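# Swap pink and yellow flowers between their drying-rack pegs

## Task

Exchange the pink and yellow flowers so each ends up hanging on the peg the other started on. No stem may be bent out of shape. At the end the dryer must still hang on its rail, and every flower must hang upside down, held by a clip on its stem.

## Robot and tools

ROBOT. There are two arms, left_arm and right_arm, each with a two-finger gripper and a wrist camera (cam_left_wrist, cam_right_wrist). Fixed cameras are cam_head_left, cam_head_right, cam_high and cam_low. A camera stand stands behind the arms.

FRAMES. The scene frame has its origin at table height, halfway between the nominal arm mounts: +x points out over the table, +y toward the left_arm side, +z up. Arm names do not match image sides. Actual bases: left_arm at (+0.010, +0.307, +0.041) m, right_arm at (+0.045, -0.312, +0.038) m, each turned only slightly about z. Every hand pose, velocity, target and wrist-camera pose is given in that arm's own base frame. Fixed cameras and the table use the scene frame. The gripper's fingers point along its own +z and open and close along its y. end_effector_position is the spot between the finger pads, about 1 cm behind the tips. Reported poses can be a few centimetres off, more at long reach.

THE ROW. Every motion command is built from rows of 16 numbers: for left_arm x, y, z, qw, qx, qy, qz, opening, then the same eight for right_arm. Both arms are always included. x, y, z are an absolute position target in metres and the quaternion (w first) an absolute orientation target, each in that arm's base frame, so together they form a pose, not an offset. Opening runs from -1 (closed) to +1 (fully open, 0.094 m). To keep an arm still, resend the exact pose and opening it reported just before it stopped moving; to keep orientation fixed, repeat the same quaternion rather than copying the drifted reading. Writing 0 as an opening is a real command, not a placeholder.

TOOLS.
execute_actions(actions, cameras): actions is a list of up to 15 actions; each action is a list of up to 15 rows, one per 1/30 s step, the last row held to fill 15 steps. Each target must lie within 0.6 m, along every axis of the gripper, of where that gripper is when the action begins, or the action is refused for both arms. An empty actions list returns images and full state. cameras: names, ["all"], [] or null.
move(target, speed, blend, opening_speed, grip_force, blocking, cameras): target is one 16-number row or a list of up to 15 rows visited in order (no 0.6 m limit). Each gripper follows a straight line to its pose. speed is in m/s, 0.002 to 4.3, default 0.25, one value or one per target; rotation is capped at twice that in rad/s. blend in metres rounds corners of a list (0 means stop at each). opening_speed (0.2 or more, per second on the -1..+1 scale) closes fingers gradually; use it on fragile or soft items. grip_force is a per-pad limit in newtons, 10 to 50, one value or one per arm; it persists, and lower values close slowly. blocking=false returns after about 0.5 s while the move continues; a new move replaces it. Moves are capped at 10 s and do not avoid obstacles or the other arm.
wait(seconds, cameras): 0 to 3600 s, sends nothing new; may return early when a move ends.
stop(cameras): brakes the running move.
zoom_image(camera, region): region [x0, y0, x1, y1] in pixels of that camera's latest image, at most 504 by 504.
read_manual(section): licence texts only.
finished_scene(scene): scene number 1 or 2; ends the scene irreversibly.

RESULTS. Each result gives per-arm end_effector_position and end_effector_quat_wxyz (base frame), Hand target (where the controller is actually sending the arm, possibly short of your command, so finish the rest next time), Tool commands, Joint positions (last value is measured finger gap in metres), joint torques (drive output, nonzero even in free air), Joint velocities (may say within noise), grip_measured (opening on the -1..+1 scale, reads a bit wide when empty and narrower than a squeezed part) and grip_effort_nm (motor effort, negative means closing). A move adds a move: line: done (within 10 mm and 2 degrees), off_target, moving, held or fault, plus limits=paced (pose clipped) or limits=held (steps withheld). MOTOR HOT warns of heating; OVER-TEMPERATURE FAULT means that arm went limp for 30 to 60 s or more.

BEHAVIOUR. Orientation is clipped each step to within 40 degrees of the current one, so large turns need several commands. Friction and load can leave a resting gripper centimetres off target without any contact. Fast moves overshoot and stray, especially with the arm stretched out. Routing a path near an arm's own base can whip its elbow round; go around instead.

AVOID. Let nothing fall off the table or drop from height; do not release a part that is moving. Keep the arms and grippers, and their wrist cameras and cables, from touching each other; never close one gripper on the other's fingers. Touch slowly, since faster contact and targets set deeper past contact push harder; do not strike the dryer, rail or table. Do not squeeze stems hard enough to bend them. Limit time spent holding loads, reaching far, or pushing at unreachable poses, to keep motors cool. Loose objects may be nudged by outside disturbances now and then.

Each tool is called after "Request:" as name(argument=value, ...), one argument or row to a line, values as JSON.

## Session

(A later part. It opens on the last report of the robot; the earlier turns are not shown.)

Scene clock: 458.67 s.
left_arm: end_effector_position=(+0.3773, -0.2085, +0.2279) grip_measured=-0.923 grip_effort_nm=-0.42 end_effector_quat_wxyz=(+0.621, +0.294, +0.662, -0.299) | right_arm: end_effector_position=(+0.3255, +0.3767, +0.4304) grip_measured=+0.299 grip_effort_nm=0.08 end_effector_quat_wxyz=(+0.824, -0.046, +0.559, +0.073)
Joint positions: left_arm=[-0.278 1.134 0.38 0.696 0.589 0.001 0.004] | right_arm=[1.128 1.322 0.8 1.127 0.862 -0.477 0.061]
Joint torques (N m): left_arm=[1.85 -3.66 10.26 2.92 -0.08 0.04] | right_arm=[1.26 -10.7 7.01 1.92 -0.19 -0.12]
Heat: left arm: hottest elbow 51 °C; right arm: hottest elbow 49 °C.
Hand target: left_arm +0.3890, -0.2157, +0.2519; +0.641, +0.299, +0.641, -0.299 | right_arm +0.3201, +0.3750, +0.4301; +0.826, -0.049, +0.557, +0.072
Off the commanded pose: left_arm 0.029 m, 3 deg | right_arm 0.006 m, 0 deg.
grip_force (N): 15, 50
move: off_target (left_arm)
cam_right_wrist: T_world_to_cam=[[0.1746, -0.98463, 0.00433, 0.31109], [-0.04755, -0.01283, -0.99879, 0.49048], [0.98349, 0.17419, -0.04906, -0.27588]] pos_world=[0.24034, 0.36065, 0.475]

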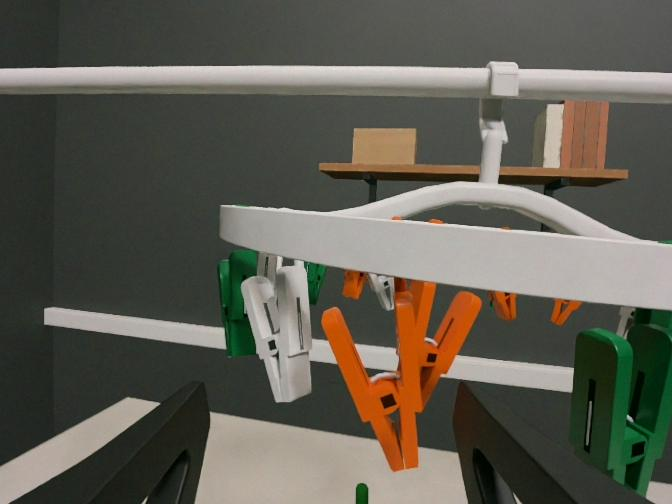

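Request:
move(
  target=[
    [0.3905,-0.2165,0.252,0.6409,0.2988,0.6409,-0.2988,-1,0.379,0.3815,0.455,0.8259,-0.0488,0.5571,0.0723,0.3],
    [0.3905,-0.2165,0.252,0.6409,0.2988,0.6409,-0.2988,-1,0.379,0.3815,0.457,0.8259,-0.0488,0.5571,0.0723,-0.75],
  ],
  speed=0.08,
  opening_speed=0.5,
  cameras=["cam_right_wrist"],
)

Scene clock: 465.47 s.
left_arm: end_effector_position=(+0.3773, -0.2085, +0.2279) grip_measured=-0.923 grip_effort_nm=-0.42 end_effector_quat_wxyz=(+0.621, +0.294, +0.662, -0.299) | right_arm: end_effector_position=(+0.3711, +0.3760, +0.4356) grip_measured=-0.574 grip_effort_nm=-1.02 end_effector_quat_wxyz=(+0.820, -0.067, +0.565, +0.060)
Joint positions: left_arm=[-0.278 1.134 0.38 0.696 0.589 0.001 0.004] | right_arm=[1.023 1.339 0.859 0.991 0.763 -0.413 0.02]
Joint torques (N m): left_arm=[1.85 -3.72 10.28 2.93 -0.08 0.04] | right_arm=[-0.03 -9.93 12.19 1.21 -0.28 0.2]
Heat: left arm: hottest elbow 51 °C; right arm: hottest elbow 49 °C.
Hand target: left_arm +0.3890, -0.2157, +0.2519; +0.641, +0.299, +0.641, -0.299 | right_arm +0.3780, +0.3805, +0.4566; +0.826, -0.049, +0.557, +0.072
Off the commanded pose: left_arm 0.029 m, 3 deg | right_arm 0.023 m, 3 deg.
grip_force (N): 15, 50
move: off_target (left_arm, right_arm); target 2's new opening was sent with right_arm's hand 0.027 m and 3 deg from that target
cam_right_wrist: T_world_to_cam=[[0.17659, -0.98293, 0.0516, 0.28046], [-0.05752, -0.06264, -0.99638, 0.51924], [0.9826, 0.17299, -0.0676, -0.31142]] pos_world=[0.28634, 0.36207, 0.48184]

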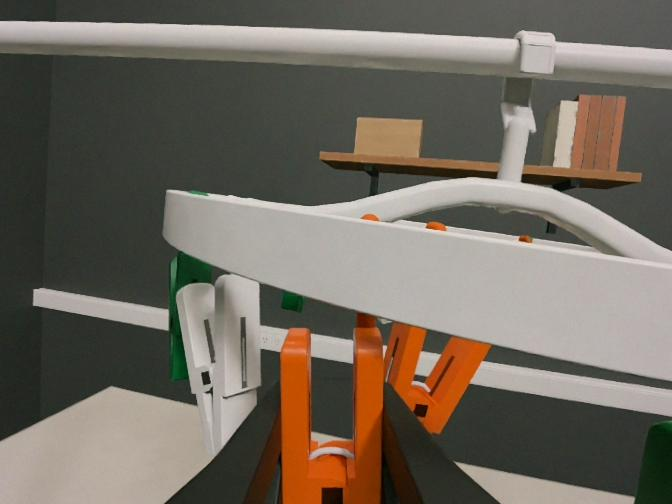

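Request:
move(
  target=[
    [0.3838,-0.2155,0.252,0.6409,0.2988,0.6409,-0.2988,-1,0.379,0.3815,0.457,0.8259,-0.0488,0.5571,0.0723,-0.75],
    [0.3835,-0.2155,0.273,0.6409,0.2988,0.6409,-0.2988,-1,0.379,0.3815,0.457,0.8259,-0.0488,0.5571,0.0723,-0.75],
  ],
  speed=0.05,
  cameras=["cam_left_wrist","cam_high","cam_low"],
)

Request:
zoom_image(
  camera="cam_high",
  region=[200, 190, 250, 240],
)

Request:
zoom_image(
  camera="cam_low",
  region=[340, 160, 376, 205],
)

Scene clock: 471.60 s.
left_arm: end_effector_position=(+0.3727, -0.2083, +0.2415) grip_measured=-0.923 grip_effort_nm=-0.42 end_effector_quat_wxyz=(+0.621, +0.294, +0.662, -0.300) | right_arm: end_effector_position=(+0.3711, +0.3760, +0.4356) grip_measured=-0.574 grip_effort_nm=-1.03 end_effector_quat_wxyz=(+0.820, -0.067, +0.565, +0.060)
Joint positions: left_arm=[-0.282 1.074 0.39 0.625 0.585 0.001 0.004] | right_arm=[1.023 1.339 0.859 0.991 0.763 -0.413 0.02]
Joint torques (N m): left_arm=[1.85 -5.19 11.06 1.72 -0.08 0.03] | right_arm=[0.15 -9.58 12.08 1.18 -0.28 0.19]
Heat: left arm: hottest elbow 52 °C; right arm: hottest elbow 49 °C.
Hand target: left_arm +0.3817, -0.2147, +0.2730; +0.641, +0.299, +0.641, -0.299 | right_arm +0.3780, +0.3805, +0.4566; +0.826, -0.049, +0.557, +0.072
Off the commanded pose: left_arm 0.034 m, 3 deg | right_arm 0.023 m, 3 deg.
grip_force (N): 15, 50
move: off_target (left_arm, right_arm)
cam_left_wrist: T_world_to_cam=[[-0.75863, -0.6513, 0.01709, 0.14278], [-0.31431, 0.34288, -0.88524, 0.44016], [0.57069, -0.67694, -0.46483, -0.14907]] pos_world=[0.33174, -0.15884, 0.31791]
Images, in order (width x height): cam_high 672x504, cam_low 672x504, cam_left_wrist 672x504.

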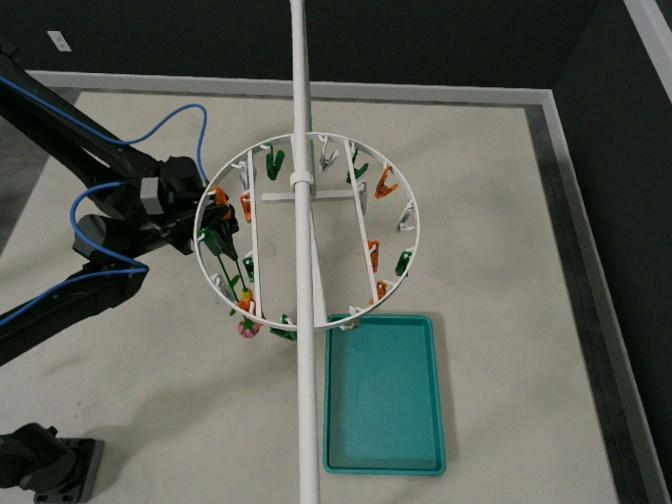

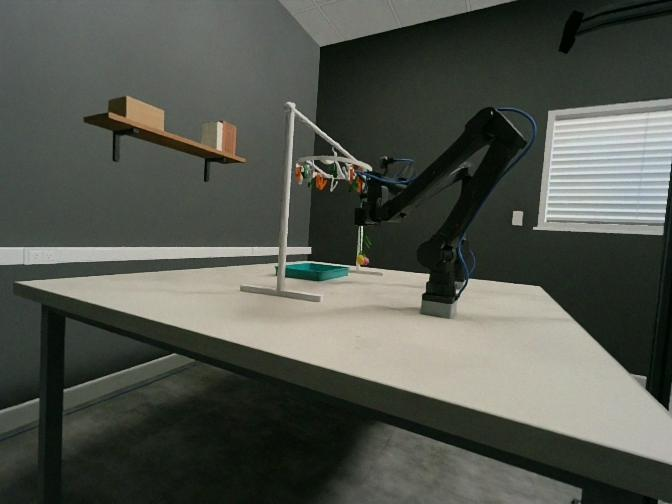

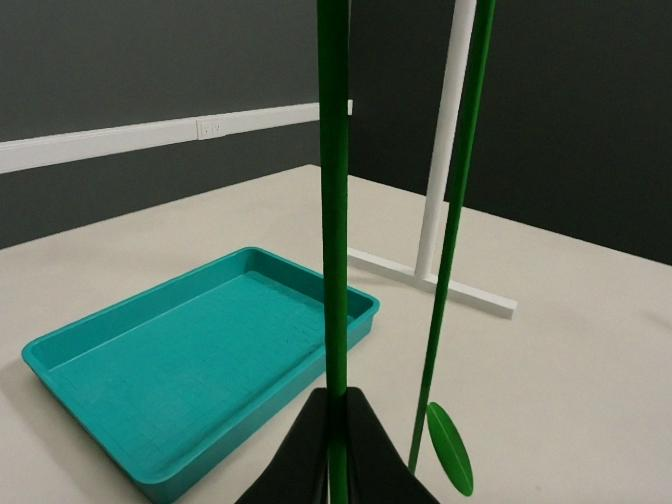

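Scaled by 10.080 from the camera's image (finer frame: 960x720).

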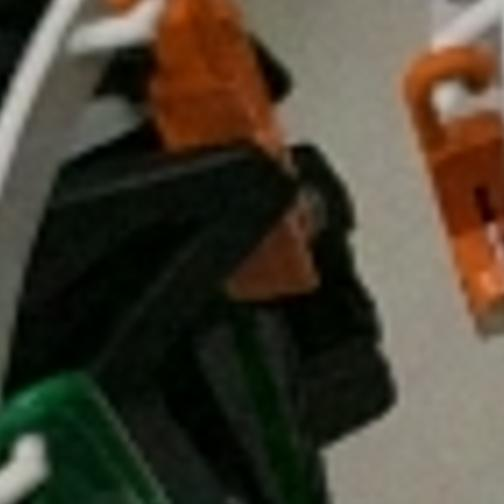

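Scaled by 11.200 from the camera's image (finer frame: 960x720).

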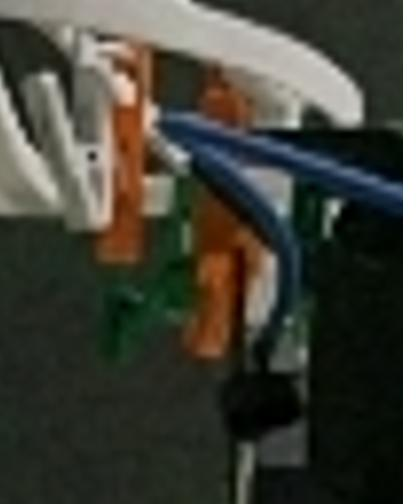

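Request:
move(
  target=[0.3832,-0.2155,0.288,0.6409,0.2988,0.6409,-0.2988,-1,0.379,0.3815,0.457,0.8259,-0.0488,0.5571,0.0723,-0.75],
  speed=0.05,
  cameras=["cam_left_wrist","cam_high","cam_low"],
)

Request:
zoom_image(
  camera="cam_high",
  region=[200, 190, 250, 240],
)

Request:
zoom_image(
  camera="cam_low",
  region=[340, 160, 376, 205],
)

Scene clock: 479.27 s.
left_arm: end_effector_position=(+0.3729, -0.2084, +0.2563) grip_measured=-0.923 grip_effort_nm=-0.42 end_effector_quat_wxyz=(+0.622, +0.294, +0.661, -0.299) | right_arm: end_effector_position=(+0.3711, +0.3760, +0.4356) grip_measured=-0.574 grip_effort_nm=-1.03 end_effector_quat_wxyz=(+0.820, -0.067, +0.565, +0.060)
Joint positions: left_arm=[-0.282 1.033 0.414 0.563 0.585 0.001 0.004] | right_arm=[1.023 1.339 0.859 0.991 0.763 -0.413 0.02]
Joint torques (N m): left_arm=[1.85 -4.72 11.44 1.76 -0.08 0.03] | right_arm=[-0.03 -9.64 12.19 1.18 -0.25 0.18]
Heat: left arm: hottest elbow 52 °C; right arm: hottest elbow 50 °C.
Hand target: left_arm +0.3813, -0.2146, +0.2880; +0.641, +0.299, +0.641, -0.299 | right_arm +0.3780, +0.3805, +0.4566; +0.826, -0.049, +0.557, +0.072
Off the commanded pose: left_arm 0.034 m, 3 deg | right_arm 0.023 m, 3 deg.
grip_force (N): 15, 50
move: off_target (left_arm, right_arm)
cam_left_wrist: T_world_to_cam=[[-0.75869, -0.65126, 0.01611, 0.14303], [-0.31266, 0.34232, -0.88604, 0.45286], [0.57152, -0.67726, -0.46334, -0.14317]] pos_world=[0.33194, -0.15884, 0.33261]
Images, in order (width x height): cam_high 672x504, cam_low 672x504, cam_left_wrist 672x504.

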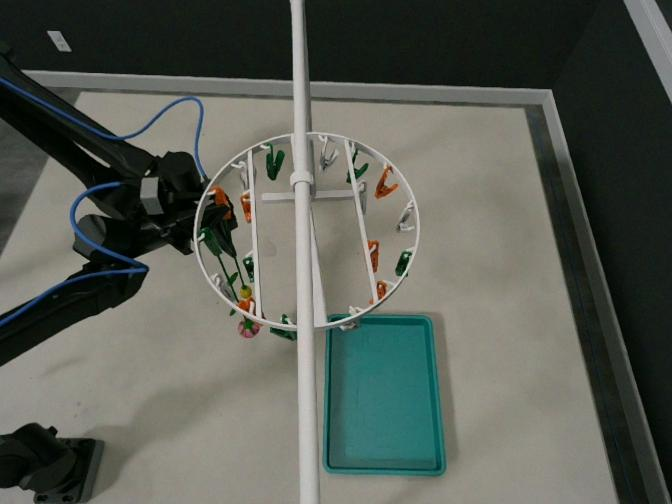

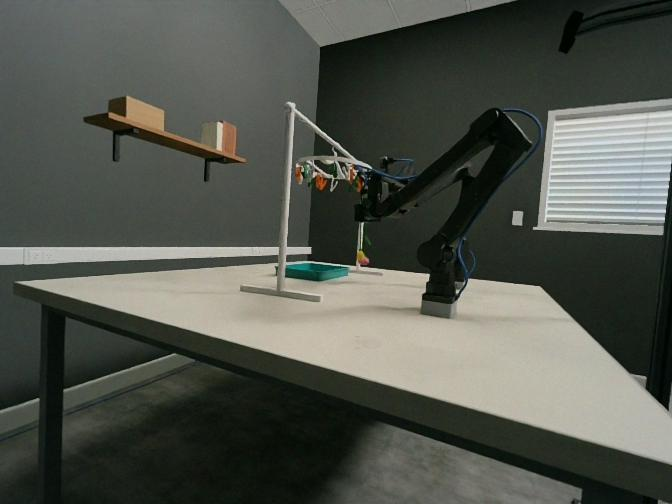

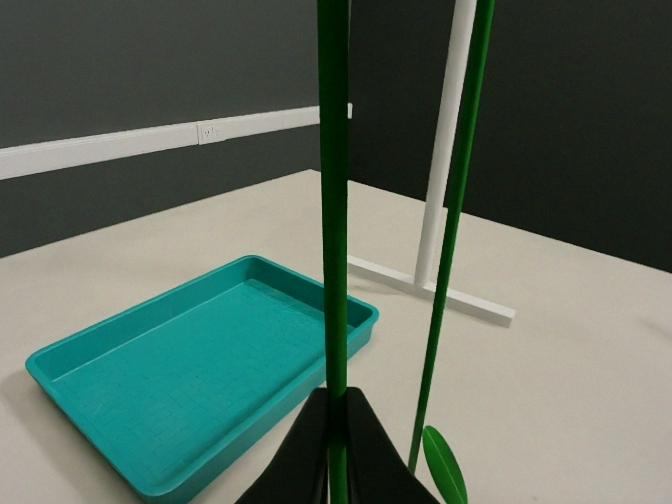

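Scaled by 10.080 from the camera's image (finer frame: 960x720).

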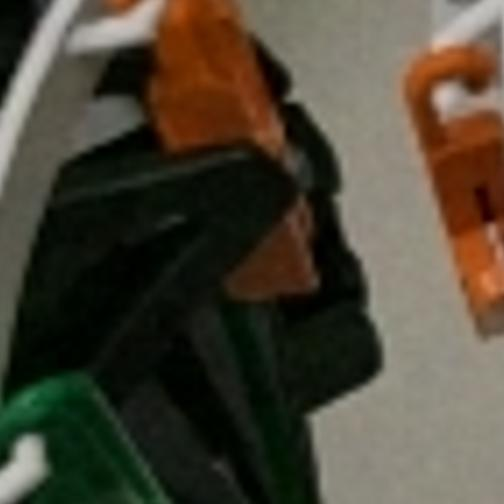

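Scaled by 11.200 from the camera's image (finer frame: 960x720).

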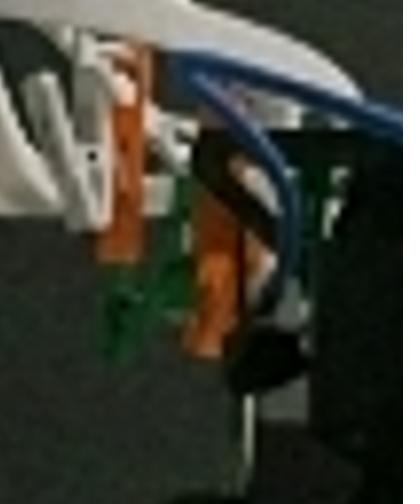

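Request:
move(
  target=[0.3832,-0.2155,0.288,0.6409,0.2988,0.6409,-0.2988,-1,0.379,0.3815,0.457,0.8259,-0.0488,0.5571,0.0723,-0.1],
  opening_speed=0.3,
  cameras=["cam_right_wrist","cam_high"],
)

Request:
zoom_image(
  camera="cam_high",
  region=[200, 190, 250, 240],
)

Scene clock: 484.10 s.
left_arm: end_effector_position=(+0.3730, -0.2084, +0.2563) grip_measured=-0.923 grip_effort_nm=-0.42 end_effector_quat_wxyz=(+0.622, +0.294, +0.661, -0.299) | right_arm: end_effector_position=(+0.3712, +0.3767, +0.4348) grip_measured=-0.102 grip_effort_nm=0.07 end_effector_quat_wxyz=(+0.820, -0.069, +0.565, +0.060)
Joint positions: left_arm=[-0.282 1.033 0.414 0.563 0.585 0.001 0.004] | right_arm=[1.023 1.34 0.859 0.988 0.762 -0.413 0.042]
Joint torques (N m): left_arm=[1.79 -4.72 11.43 1.73 -0.08 0.03] | right_arm=[0.09 -9.64 12.14 1.33 -0.19 0.19]
Heat: left arm: hottest elbow 53 °C; right arm: hottest elbow 51 °C.
Hand target: left_arm +0.3813, -0.2146, +0.2881; +0.641, +0.299, +0.641, -0.299 | right_arm +0.3780, +0.3804, +0.4566; +0.826, -0.049, +0.557, +0.072
Off the commanded pose: left_arm 0.034 m, 3 deg | right_arm 0.024 m, 3 deg.
grip_force (N): 15, 50
move: off_target (left_arm, right_arm)
cam_right_wrist: T_world_to_cam=[[0.17847, -0.98244, 0.05444, 0.27906], [-0.05842, -0.06581, -0.99612, 0.51999], [0.98221, 0.17459, -0.06914, -0.31151]] pos_world=[0.28654, 0.36277, 0.48124]
Images, in order (width x height): cam_high 672x504, cam_right_wrist 672x504.

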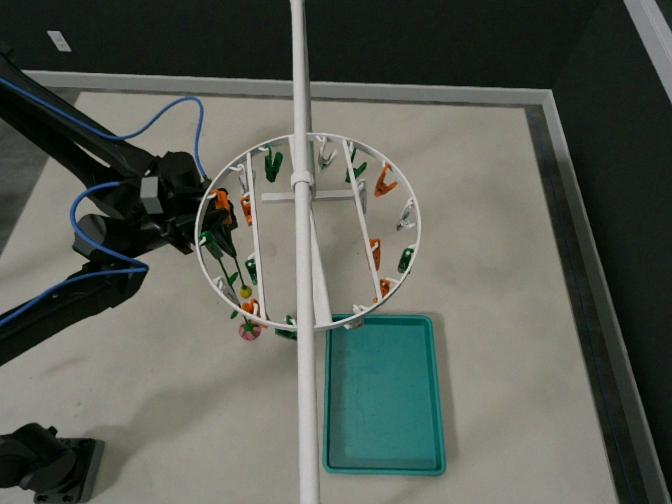

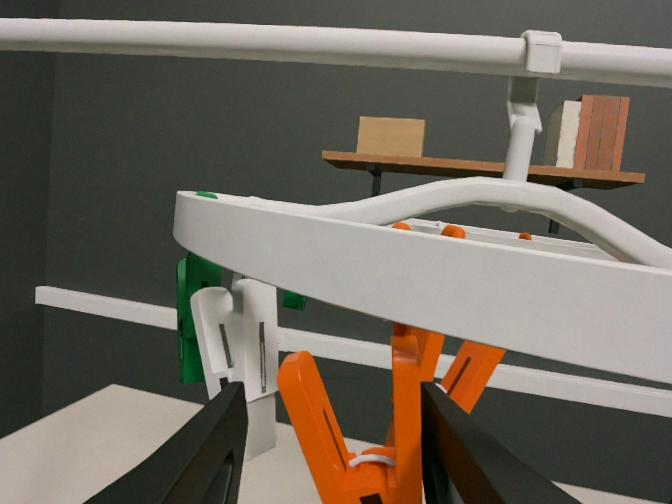

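Scaled by 10.080 from the camera's image (finer frame: 960x720).

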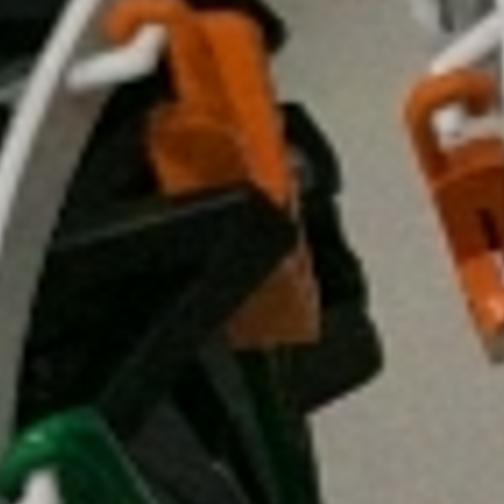

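Request:
move(
  target=[
    [0.3832,-0.2155,0.288,0.6409,0.2988,0.6409,-0.2988,-1,0.379,0.3815,0.457,0.8259,-0.0488,0.5571,0.0723,0.3],
    [0.3832,-0.2155,0.288,0.6409,0.2988,0.6409,-0.2988,-1,0.320,0.375,0.43,0.8259,-0.0488,0.5571,0.0723,0.3],
  ],
  speed=0.08,
  cameras=["cam_right_wrist","cam_high"],
)

Request:
zoom_image(
  camera="cam_right_wrist",
  region=[300, 270, 460, 504],
)

Request:
zoom_image(
  camera="cam_high",
  region=[200, 180, 250, 240],
)

Scene clock: 489.13 s.
left_arm: end_effector_position=(+0.3730, -0.2084, +0.2563) grip_measured=-0.923 grip_effort_nm=-0.42 end_effector_quat_wxyz=(+0.622, +0.294, +0.661, -0.299) | right_arm: end_effector_position=(+0.3256, +0.3768, +0.4302) grip_measured=+0.299 grip_effort_nm=0.08 end_effector_quat_wxyz=(+0.824, -0.046, +0.559, +0.074)
Joint positions: left_arm=[-0.282 1.033 0.414 0.563 0.585 0.001 0.004] | right_arm=[1.128 1.322 0.8 1.127 0.862 -0.476 0.061]
Joint torques (N m): left_arm=[1.85 -4.78 11.43 1.73 -0.08 0.03] | right_arm=[1.26 -10.75 7.01 1.89 -0.2 -0.11]
Heat: left arm: hottest elbow 54 °C; right arm: hottest elbow 51 °C.
Hand target: left_arm +0.3813, -0.2146, +0.2880; +0.641, +0.299, +0.641, -0.299 | right_arm +0.3202, +0.3750, +0.4300; +0.826, -0.049, +0.557, +0.072
Off the commanded pose: left_arm 0.034 m, 3 deg | right_arm 0.006 m, 0 deg.
grip_force (N): 15, 50
move: off_target (left_arm)
cam_right_wrist: T_world_to_cam=[[0.17489, -0.98458, 0.00389, 0.31131], [-0.04782, -0.01244, -0.99878, 0.4903], [0.98343, 0.17449, -0.04926, -0.27591]] pos_world=[0.24034, 0.36075, 0.4749]
Images, in order (width x height): cam_high 672x504, cam_right_wrist 672x504.

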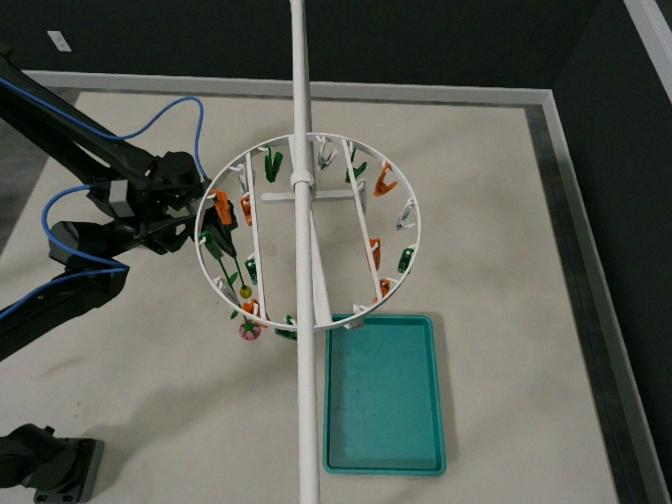

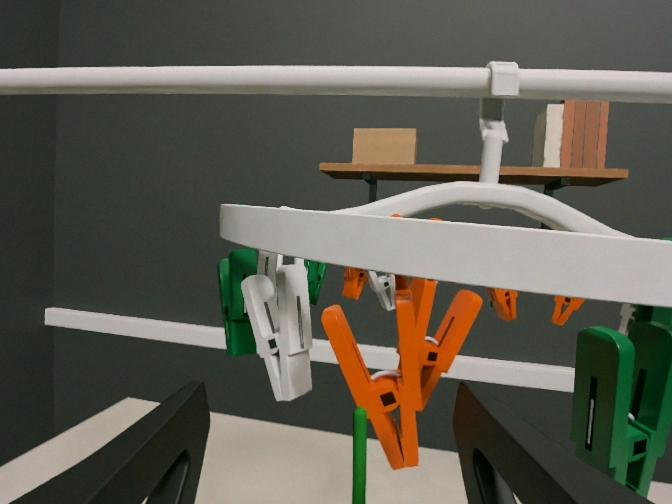

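Scaled by 2.154 from the camera's image (finer frame: 960x720).

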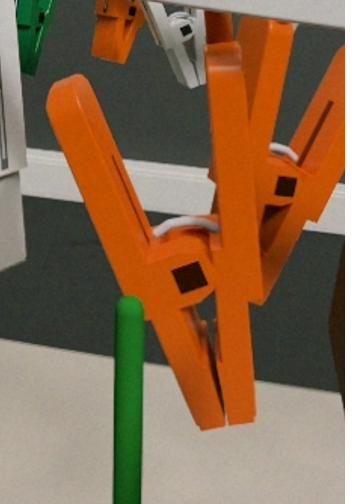

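Scaled by 8.400 from the camera's image (finer frame: 960x720).

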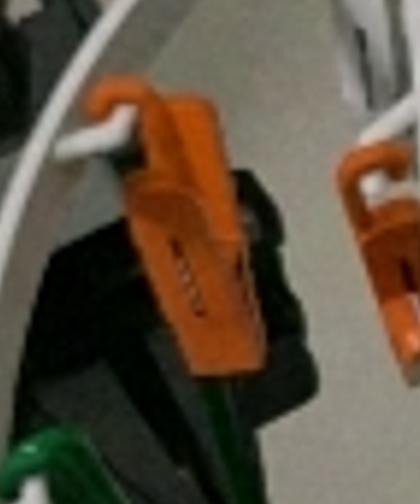

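Request:
move(
  target=[
    [0.3832,-0.2155,0.240,0.6409,0.2988,0.6409,-0.2988,-1,0.320,0.375,0.43,0.8259,-0.0488,0.5571,0.0723,0.3],
    [0.396,-0.2125,0.255,0.6409,0.2988,0.6409,-0.2988,-1,0.320,0.375,0.43,0.8259,-0.0488,0.5571,0.0723,0.3],
  ],
  speed=0.06,
  cameras=["cam_right_wrist"],
)

Request:
zoom_image(
  camera="cam_right_wrist",
  region=[300, 384, 460, 504],
)

Scene clock: 498.83 s.
left_arm: end_effector_position=(+0.3809, -0.2121, +0.2316) grip_measured=-0.923 grip_effort_nm=-0.42 end_effector_quat_wxyz=(+0.625, +0.299, +0.654, -0.303) | right_arm: end_effector_position=(+0.3256, +0.3768, +0.4302) grip_measured=+0.299 grip_effort_nm=0.08 end_effector_quat_wxyz=(+0.824, -0.046, +0.559, +0.073)
Joint positions: left_arm=[-0.279 1.153 0.393 0.717 0.601 0.001 0.004] | right_arm=[1.128 1.322 0.8 1.127 0.862 -0.477 0.061]
Joint torques (N m): left_arm=[3.25 -4.78 10.33 1.7 0.12 0.04] | right_arm=[1.44 -10.64 6.97 1.95 -0.19 -0.12]
Heat: left arm: hottest elbow 55 °C; right arm: hottest elbow 48 °C.
Hand target: left_arm +0.3947, -0.2118, +0.2550; +0.641, +0.299, +0.641, -0.299 | right_arm +0.3202, +0.3750, +0.4299; +0.826, -0.049, +0.557, +0.072
Off the commanded pose: left_arm 0.028 m, 2 deg | right_arm 0.006 m, 0 deg.
grip_force (N): 15, 50
move: off_target (left_arm)
cam_right_wrist: T_world_to_cam=[[0.17462, -0.98462, 0.00461, 0.31105], [-0.0477, -0.01314, -0.99877, 0.49052], [0.98348, 0.17419, -0.04927, -0.27581]] pos_world=[0.24034, 0.36075, 0.4749]

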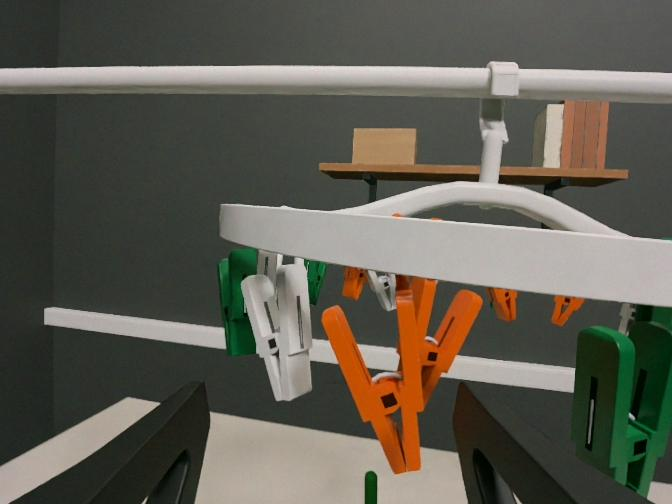

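Scaled by 3.150 from the camera's image (finer frame: 960x720).

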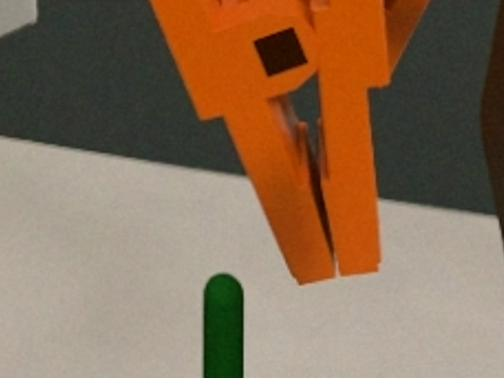

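Request:
move(
  target=[0.4005,-0.206,0.250,0.6409,0.2988,0.6409,-0.2988,-1,0.320,0.375,0.43,0.8259,-0.0488,0.5571,0.0723,0.3],
  speed=0.06,
  cameras=["cam_right_wrist"],
)

Request:
zoom_image(
  camera="cam_right_wrist",
  region=[300, 384, 460, 504],
)

Scene clock: 506.70 s.
left_arm: end_effector_position=(+0.3840, -0.2052, +0.2271) grip_measured=-0.923 grip_effort_nm=-0.42 end_effector_quat_wxyz=(+0.621, +0.298, +0.658, -0.304) | right_arm: end_effector_position=(+0.3256, +0.3768, +0.4302) grip_measured=+0.299 grip_effort_nm=0.08 end_effector_quat_wxyz=(+0.824, -0.046, +0.559, +0.073)
Joint positions: left_arm=[-0.253 1.164 0.393 0.716 0.626 0.001 0.004] | right_arm=[1.128 1.322 0.8 1.127 0.862 -0.477 0.061]
Joint torques (N m): left_arm=[3.25 -4.07 10.17 2.7 0.12 0.05] | right_arm=[1.38 -10.7 6.97 1.95 -0.2 -0.11]
Heat: left arm: hottest elbow 57 °C; right arm: hottest elbow 47 °C.
Hand target: left_arm +0.3991, -0.2053, +0.2499; +0.641, +0.299, +0.641, -0.299 | right_arm +0.3202, +0.3750, +0.4299; +0.826, -0.049, +0.557, +0.072
Off the commanded pose: left_arm 0.028 m, 3 deg | right_arm 0.006 m, 0 deg.
grip_force (N): 15, 50
move: off_target (left_arm)
cam_right_wrist: T_world_to_cam=[[0.17462, -0.98462, 0.00461, 0.31105], [-0.0477, -0.01314, -0.99877, 0.49052], [0.98348, 0.17419, -0.04927, -0.27581]] pos_world=[0.24034, 0.36075, 0.4749]

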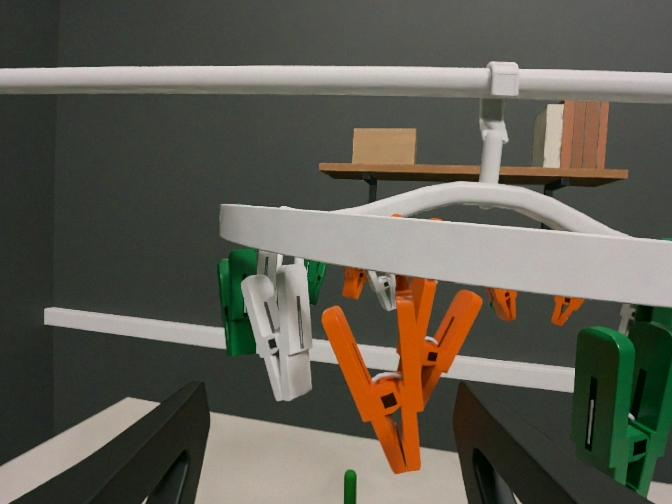

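Scaled by 3.150 from the camera's image (finer frame: 960x720).

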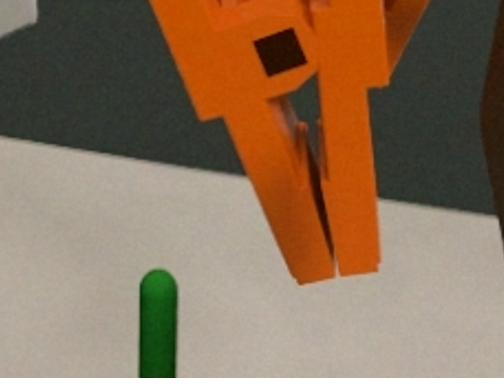

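Request:
move(
  target=[
    [0.4005,-0.206,0.250,0.6409,0.2988,0.6409,-0.2988,-1,0.379,0.384,0.455,0.8259,-0.0488,0.5571,0.0723,0.3],
    [0.4005,-0.206,0.250,0.6409,0.2988,0.6409,-0.2988,-1,0.379,0.384,0.457,0.8259,-0.0488,0.5571,0.0723,-0.75],
  ],
  speed=0.08,
  opening_speed=0.5,
  cameras=["cam_right_wrist","cam_high"],
)

Request:
zoom_image(
  camera="cam_high",
  region=[200, 190, 250, 240],
)

Scene clock: 513.87 s.
left_arm: end_effector_position=(+0.3839, -0.2053, +0.2271) grip_measured=-0.923 grip_effort_nm=-0.42 end_effector_quat_wxyz=(+0.621, +0.298, +0.658, -0.304) | right_arm: end_effector_position=(+0.3707, +0.3785, +0.4351) grip_measured=-0.572 grip_effort_nm=-1.02 end_effector_quat_wxyz=(+0.820, -0.068, +0.565, +0.060)
Joint positions: left_arm=[-0.253 1.164 0.393 0.716 0.627 0.001 0.004] | right_arm=[1.026 1.344 0.863 0.992 0.766 -0.416 0.02]
Joint torques (N m): left_arm=[3.25 -4.13 10.18 2.7 0.11 0.05] | right_arm=[-0.15 -9.76 12.29 1.17 -0.25 0.2]
Heat: left arm: hottest elbow 58 °C; right arm: hottest elbow 47 °C.
Hand target: left_arm +0.3990, -0.2054, +0.2499; +0.641, +0.299, +0.641, -0.299 | right_arm +0.3780, +0.3829, +0.4566; +0.826, -0.049, +0.557, +0.072
Off the commanded pose: left_arm 0.028 m, 3 deg | right_arm 0.024 m, 3 deg.
grip_force (N): 15, 50
move: off_target (left_arm, right_arm); target 2's new opening was sent with right_arm's hand 0.027 m and 3 deg from that target
cam_right_wrist: T_world_to_cam=[[0.1775, -0.98269, 0.05307, 0.28206], [-0.05771, -0.06423, -0.99626, 0.51947], [0.98243, 0.17378, -0.06811, -0.3115]] pos_world=[0.28594, 0.36467, 0.48134]
Images, in order (width x height): cam_high 672x504, cam_right_wrist 672x504.

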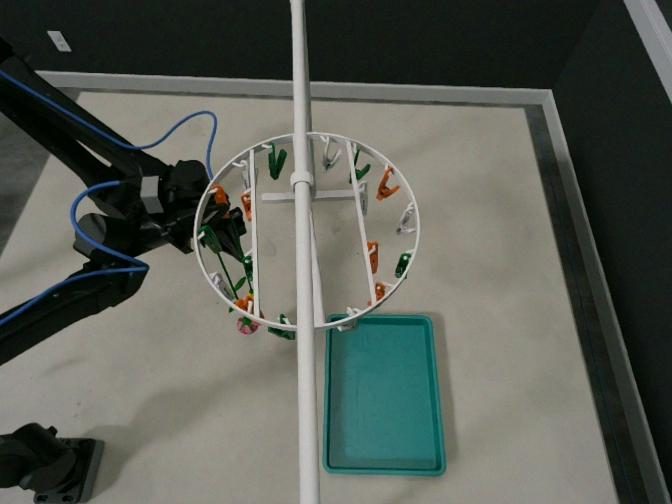

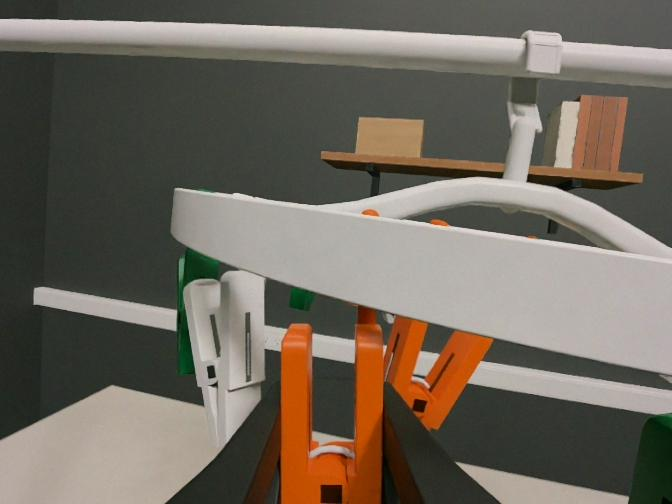

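Scaled by 10.080 from the camera's image (finer frame: 960x720).

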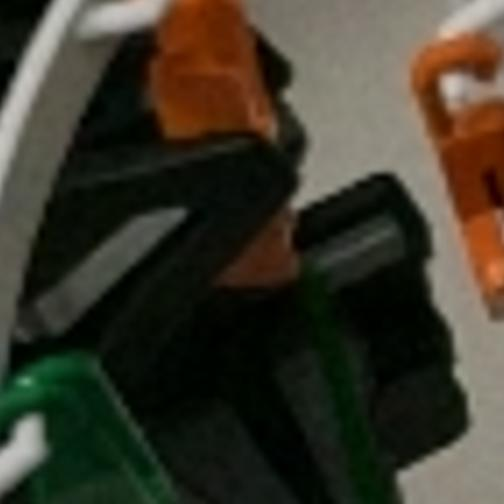

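Request:
move(
  target=[0.394,-0.2072,0.250,0.6409,0.2988,0.6409,-0.2988,-1,0.379,0.384,0.457,0.8259,-0.0488,0.5571,0.0723,-0.75],
  speed=0.06,
  cameras=["cam_high"],
)

Request:
zoom_image(
  camera="cam_high",
  region=[200, 190, 250, 240],
)

Scene clock: 518.87 s.
left_arm: end_effector_position=(+0.3845, -0.2048, +0.2270) grip_measured=-0.923 grip_effort_nm=-0.42 end_effector_quat_wxyz=(+0.621, +0.297, +0.659, -0.303) | right_arm: end_effector_position=(+0.3707, +0.3785, +0.4351) grip_measured=-0.572 grip_effort_nm=-1.03 end_effector_quat_wxyz=(+0.820, -0.068, +0.565, +0.060)
Joint positions: left_arm=[-0.253 1.164 0.393 0.716 0.622 0.001 0.004] | right_arm=[1.026 1.344 0.863 0.992 0.766 -0.416 0.02]
Joint torques (N m): left_arm=[2.49 -5.36 9.29 2.52 -0.08 0.04] | right_arm=[-0.03 -9.76 12.21 1.14 -0.25 0.19]
Heat: left arm: hottest elbow 58 °C; right arm: hottest elbow 47 °C.
Hand target: left_arm +0.3930, -0.2069, +0.2499; +0.641, +0.299, +0.641, -0.299 | right_arm +0.3780, +0.3829, +0.4566; +0.826, -0.049, +0.557, +0.072
Off the commanded pose: left_arm 0.025 m, 3 deg | right_arm 0.024 m, 3 deg.
grip_force (N): 15, 50
move: off_target (left_arm, right_arm)

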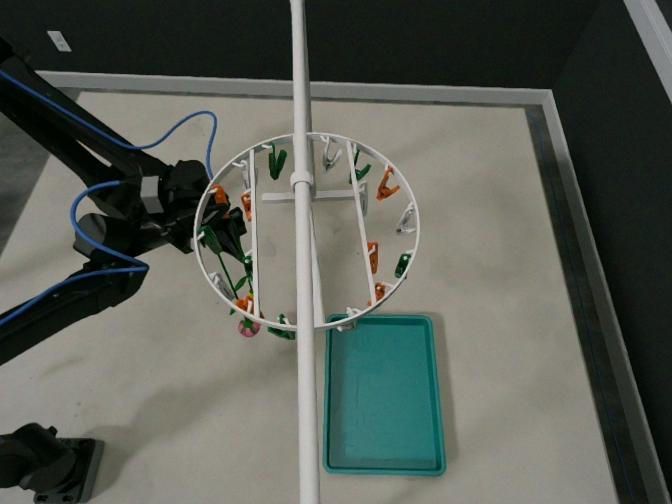

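Scaled by 10.080 from the camera's image (finer frame: 960x720).

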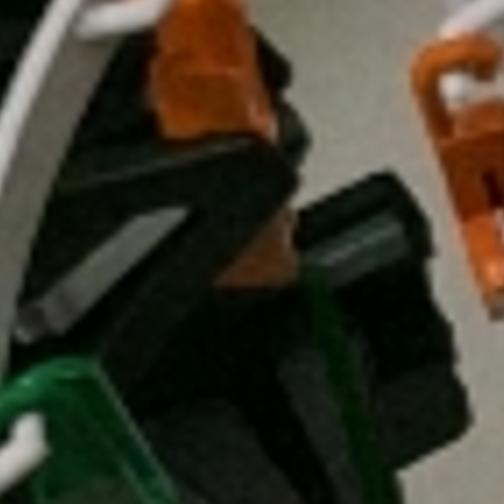

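Request:
move(
  target=[0.386,-0.2082,0.250,0.6409,0.2988,0.6409,-0.2988,-1,0.379,0.384,0.457,0.8259,-0.0488,0.5571,0.0723,-0.75],
  speed=0.06,
  cameras=["cam_high"],
)

Request:
zoom_image(
  camera="cam_high",
  region=[200, 190, 250, 240],
)

Scene clock: 521.27 s.
left_arm: end_effector_position=(+0.3840, -0.2036, +0.2339) grip_measured=-0.923 grip_effort_nm=-0.42 end_effector_quat_wxyz=(+0.629, +0.295, +0.655, -0.299) | right_arm: end_effector_position=(+0.3707, +0.3785, +0.4351) grip_measured=-0.572 grip_effort_nm=-1.03 end_effector_quat_wxyz=(+0.820, -0.068, +0.565, +0.060)
Joint positions: left_arm=[-0.255 1.147 0.393 0.716 0.611 0.001 0.004] | right_arm=[1.026 1.344 0.863 0.992 0.766 -0.416 0.02]
Joint torques (N m): left_arm=[1.9 -5.71 8.24 2.22 -0.08 0.03] | right_arm=[-0.03 -9.82 12.3 1.21 -0.25 0.19]
Heat: left arm: hottest elbow 58 °C; right arm: hottest elbow 47 °C.
Hand target: left_arm +0.3856, -0.2080, +0.2499; +0.641, +0.299, +0.641, -0.299 | right_arm +0.3780, +0.3829, +0.4566; +0.826, -0.049, +0.557, +0.072
Off the commanded pose: left_arm 0.017 m, 2 deg | right_arm 0.024 m, 3 deg.
grip_force (N): 15, 50
move: off_target (left_arm, right_arm)

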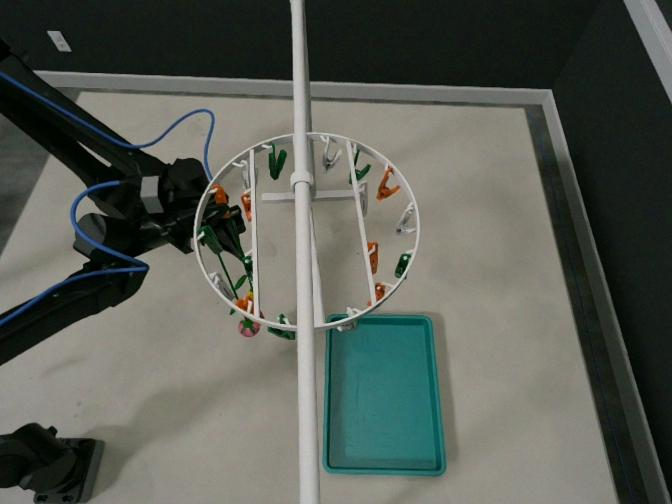

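Scaled by 10.080 from the camera's image (finer frame: 960x720).

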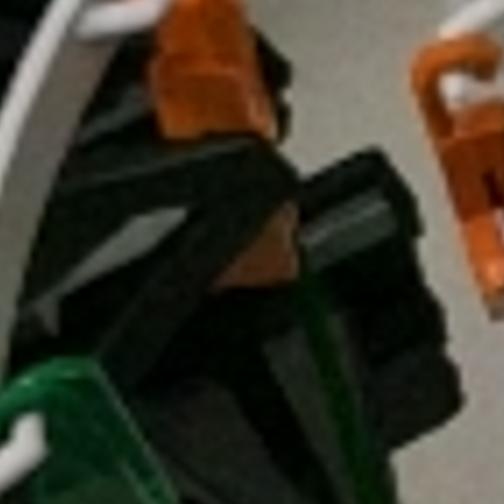

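Request:
move(
  target=[0.3765,-0.2095,0.241,0.6409,0.2988,0.6409,-0.2988,-1,0.379,0.384,0.457,0.8259,-0.0488,0.5571,0.0723,-0.75],
  speed=0.06,
  cameras=["cam_high"],
)

Request:
zoom_image(
  camera="cam_high",
  region=[200, 190, 250, 240],
)

Scene clock: 525.00 s.
left_arm: end_effector_position=(+0.3786, -0.2063, +0.2282) grip_measured=-0.923 grip_effort_nm=-0.42 end_effector_quat_wxyz=(+0.627, +0.295, +0.656, -0.299) | right_arm: end_effector_position=(+0.3707, +0.3785, +0.4351) grip_measured=-0.572 grip_effort_nm=-1.03 end_effector_quat_wxyz=(+0.820, -0.068, +0.565, +0.060)
Joint positions: left_arm=[-0.269 1.147 0.376 0.729 0.598 0.001 0.004] | right_arm=[1.026 1.344 0.863 0.992 0.766 -0.416 0.02]
Joint torques (N m): left_arm=[1.85 -5.77 7.08 3.04 -0.08 0.04] | right_arm=[0.03 -9.88 12.26 1.21 -0.26 0.2]
Heat: left arm: hottest elbow 58 °C; right arm: hottest elbow 48 °C.
Hand target: left_arm +0.3765, -0.2094, +0.2410; +0.641, +0.299, +0.641, -0.299 | right_arm +0.3780, +0.3829, +0.4566; +0.826, -0.049, +0.557, +0.072
Off the commanded pose: left_arm 0.013 m, 2 deg | right_arm 0.024 m, 3 deg.
grip_force (N): 15, 50
move: off_target (left_arm, right_arm)

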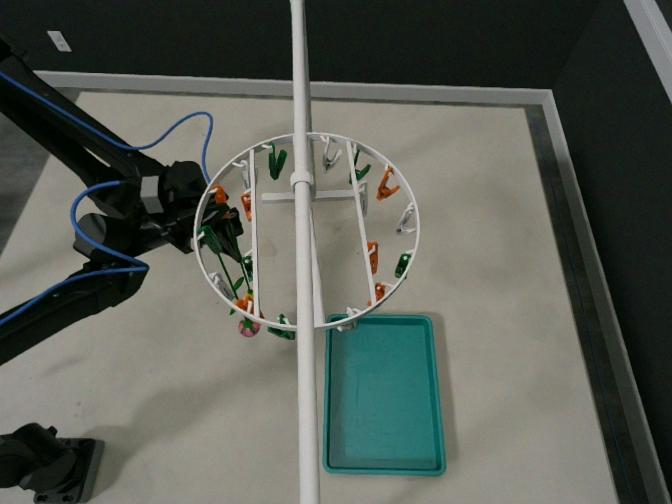

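Scaled by 10.080 from the camera's image (finer frame: 960x720).

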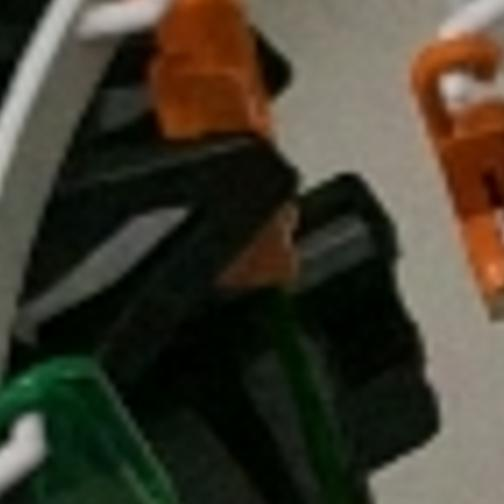

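Request:
move(
  target=[0.3765,-0.2095,0.262,0.6409,0.2988,0.6409,-0.2988,-1,0.379,0.384,0.457,0.8259,-0.0488,0.5571,0.0723,-0.75],
  speed=0.05,
  cameras=["cam_high"],
)

Request:
zoom_image(
  camera="cam_high",
  region=[200, 190, 250, 240],
)

Scene clock: 532.33 s.
left_arm: end_effector_position=(+0.3714, -0.2043, +0.2396) grip_measured=-0.923 grip_effort_nm=-0.42 end_effector_quat_wxyz=(+0.627, +0.295, +0.657, -0.299) | right_arm: end_effector_position=(+0.3708, +0.3788, +0.4367) grip_measured=-0.573 grip_effort_nm=-1.03 end_effector_quat_wxyz=(+0.821, -0.067, +0.564, +0.061)
Joint positions: left_arm=[-0.269 1.081 0.376 0.661 0.598 0.001 0.004] | right_arm=[1.026 1.344 0.866 0.992 0.765 -0.416 0.02]
Joint torques (N m): left_arm=[1.79 -5.36 9.52 1.78 -0.07 0.03] | right_arm=[0.15 -9.82 12.11 1.22 -0.23 0.2]
Heat: left arm: hottest elbow 57 °C; right arm: hottest elbow 48 °C.
Hand target: left_arm +0.3758, -0.2091, +0.2621; +0.641, +0.299, +0.641, -0.299 | right_arm +0.3781, +0.3830, +0.4567; +0.826, -0.049, +0.557, +0.072
Off the commanded pose: left_arm 0.024 m, 2 deg | right_arm 0.023 m, 3 deg.
grip_force (N): 15, 50
move: off_target (left_arm, right_arm)

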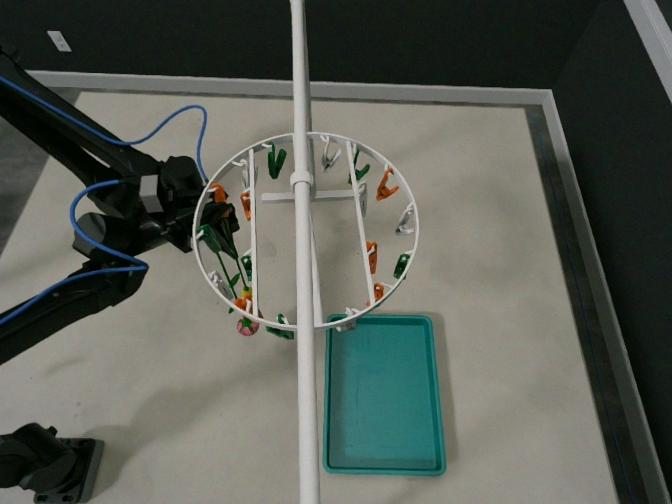

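Scaled by 10.080 from the camera's image (finer frame: 960x720).

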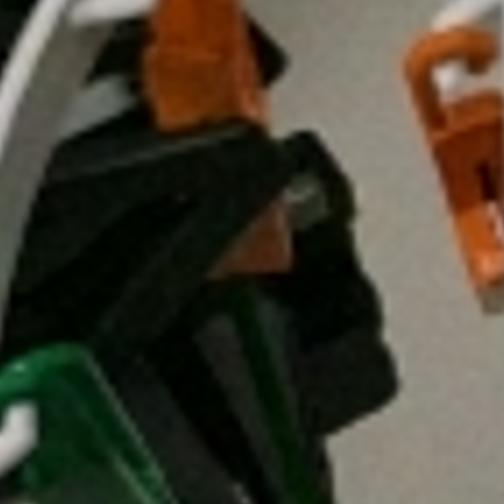

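Request:
move(
  target=[
    [0.380,-0.2125,0.225,0.6409,0.2988,0.6409,-0.2988,-1,0.379,0.384,0.457,0.8259,-0.0488,0.5571,0.0723,-0.75],
    [0.3887,-0.2125,0.225,0.6409,0.2988,0.6409,-0.2988,-1,0.379,0.384,0.457,0.8259,-0.0488,0.5571,0.0723,-0.75],
    [0.3887,-0.2125,0.252,0.6409,0.2988,0.6409,-0.2988,-1,0.379,0.384,0.457,0.8259,-0.0488,0.5571,0.0723,-0.75],
  ],
  speed=0.05,
  cameras=["cam_high"],
)

Request:
zoom_image(
  camera="cam_high",
  region=[200, 190, 250, 240],
)

Scene clock: 541.50 s.
left_arm: end_effector_position=(+0.3761, -0.2079, +0.2228) grip_measured=-0.923 grip_effort_nm=-0.42 end_effector_quat_wxyz=(+0.621, +0.295, +0.661, -0.300) | right_arm: end_effector_position=(+0.3708, +0.3789, +0.4366) grip_measured=-0.573 grip_effort_nm=-1.03 end_effector_quat_wxyz=(+0.821, -0.067, +0.564, +0.061)
Joint positions: left_arm=[-0.275 1.149 0.37 0.722 0.594 0.001 0.004] | right_arm=[1.026 1.344 0.866 0.992 0.765 -0.416 0.02]
Joint torques (N m): left_arm=[2.49 -5.6 10.36 1.68 0.12 0.04] | right_arm=[-0.09 -9.76 12.08 1.21 -0.23 0.22]
Heat: left arm: hottest elbow 57 °C; right arm: hottest elbow 48 °C.
Hand target: left_arm +0.3871, -0.2118, +0.2521; +0.641, +0.299, +0.641, -0.299 | right_arm +0.3781, +0.3830, +0.4567; +0.826, -0.049, +0.557, +0.072
Off the commanded pose: left_arm 0.032 m, 3 deg | right_arm 0.023 m, 3 deg.
grip_force (N): 15, 50
move: off_target (left_arm, right_arm)

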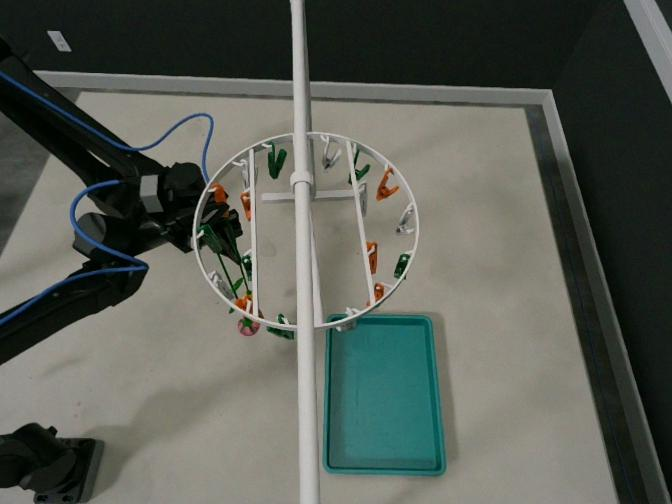

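Scaled by 10.080 from the camera's image (finer frame: 960x720).

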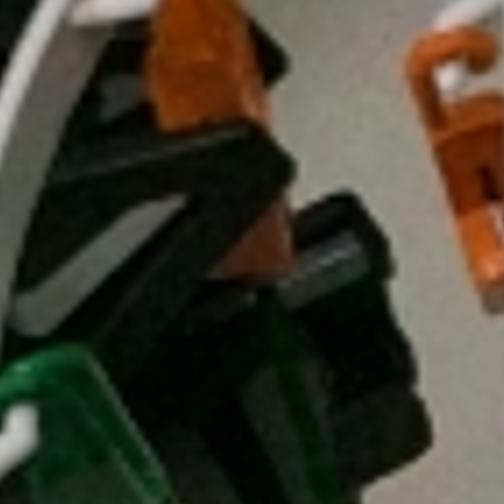

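Request:
move(
  target=[0.3905,-0.2108,0.264,0.6409,0.2988,0.6409,-0.2988,-1,0.379,0.384,0.457,0.8259,-0.0488,0.5571,0.0723,-0.75],
  speed=0.05,
  cameras=["cam_high"],
)

Request:
zoom_image(
  camera="cam_high",
  region=[200, 190, 250, 240],
)

Scene clock: 546.43 s.
left_arm: end_effector_position=(+0.3769, -0.2092, +0.2348) grip_measured=-0.923 grip_effort_nm=-0.42 end_effector_quat_wxyz=(+0.621, +0.297, +0.659, -0.303) | right_arm: end_effector_position=(+0.3708, +0.3789, +0.4366) grip_measured=-0.573 grip_effort_nm=-1.03 end_effector_quat_wxyz=(+0.821, -0.067, +0.564, +0.061)
Joint positions: left_arm=[-0.275 1.116 0.39 0.671 0.601 0.001 0.004] | right_arm=[1.026 1.344 0.866 0.992 0.765 -0.416 0.02]
Joint torques (N m): left_arm=[3.02 -5.36 10.69 1.72 0.12 0.04] | right_arm=[-0.09 -9.88 12.1 1.24 -0.24 0.19]
Heat: left arm: hottest elbow 57 °C; right arm: hottest elbow 48 °C.
Hand target: left_arm +0.3889, -0.2102, +0.2640; +0.641, +0.299, +0.641, -0.299 | right_arm +0.3781, +0.3830, +0.4567; +0.826, -0.049, +0.557, +0.072
Off the commanded pose: left_arm 0.032 m, 3 deg | right_arm 0.023 m, 3 deg.
grip_force (N): 15, 50
move: off_target (left_arm, right_arm)

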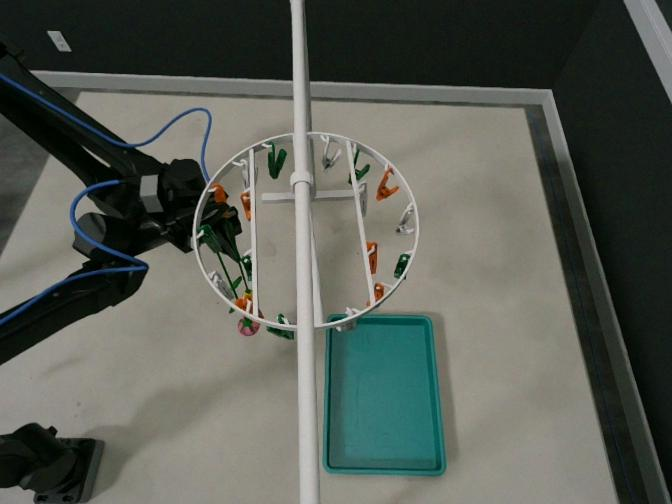

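Scaled by 10.080 from the camera's image (finer frame: 960x720).

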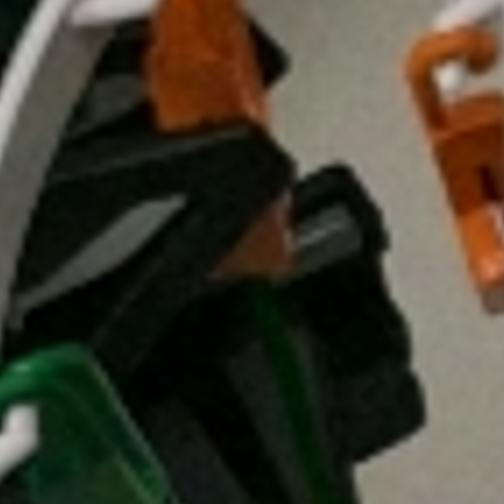

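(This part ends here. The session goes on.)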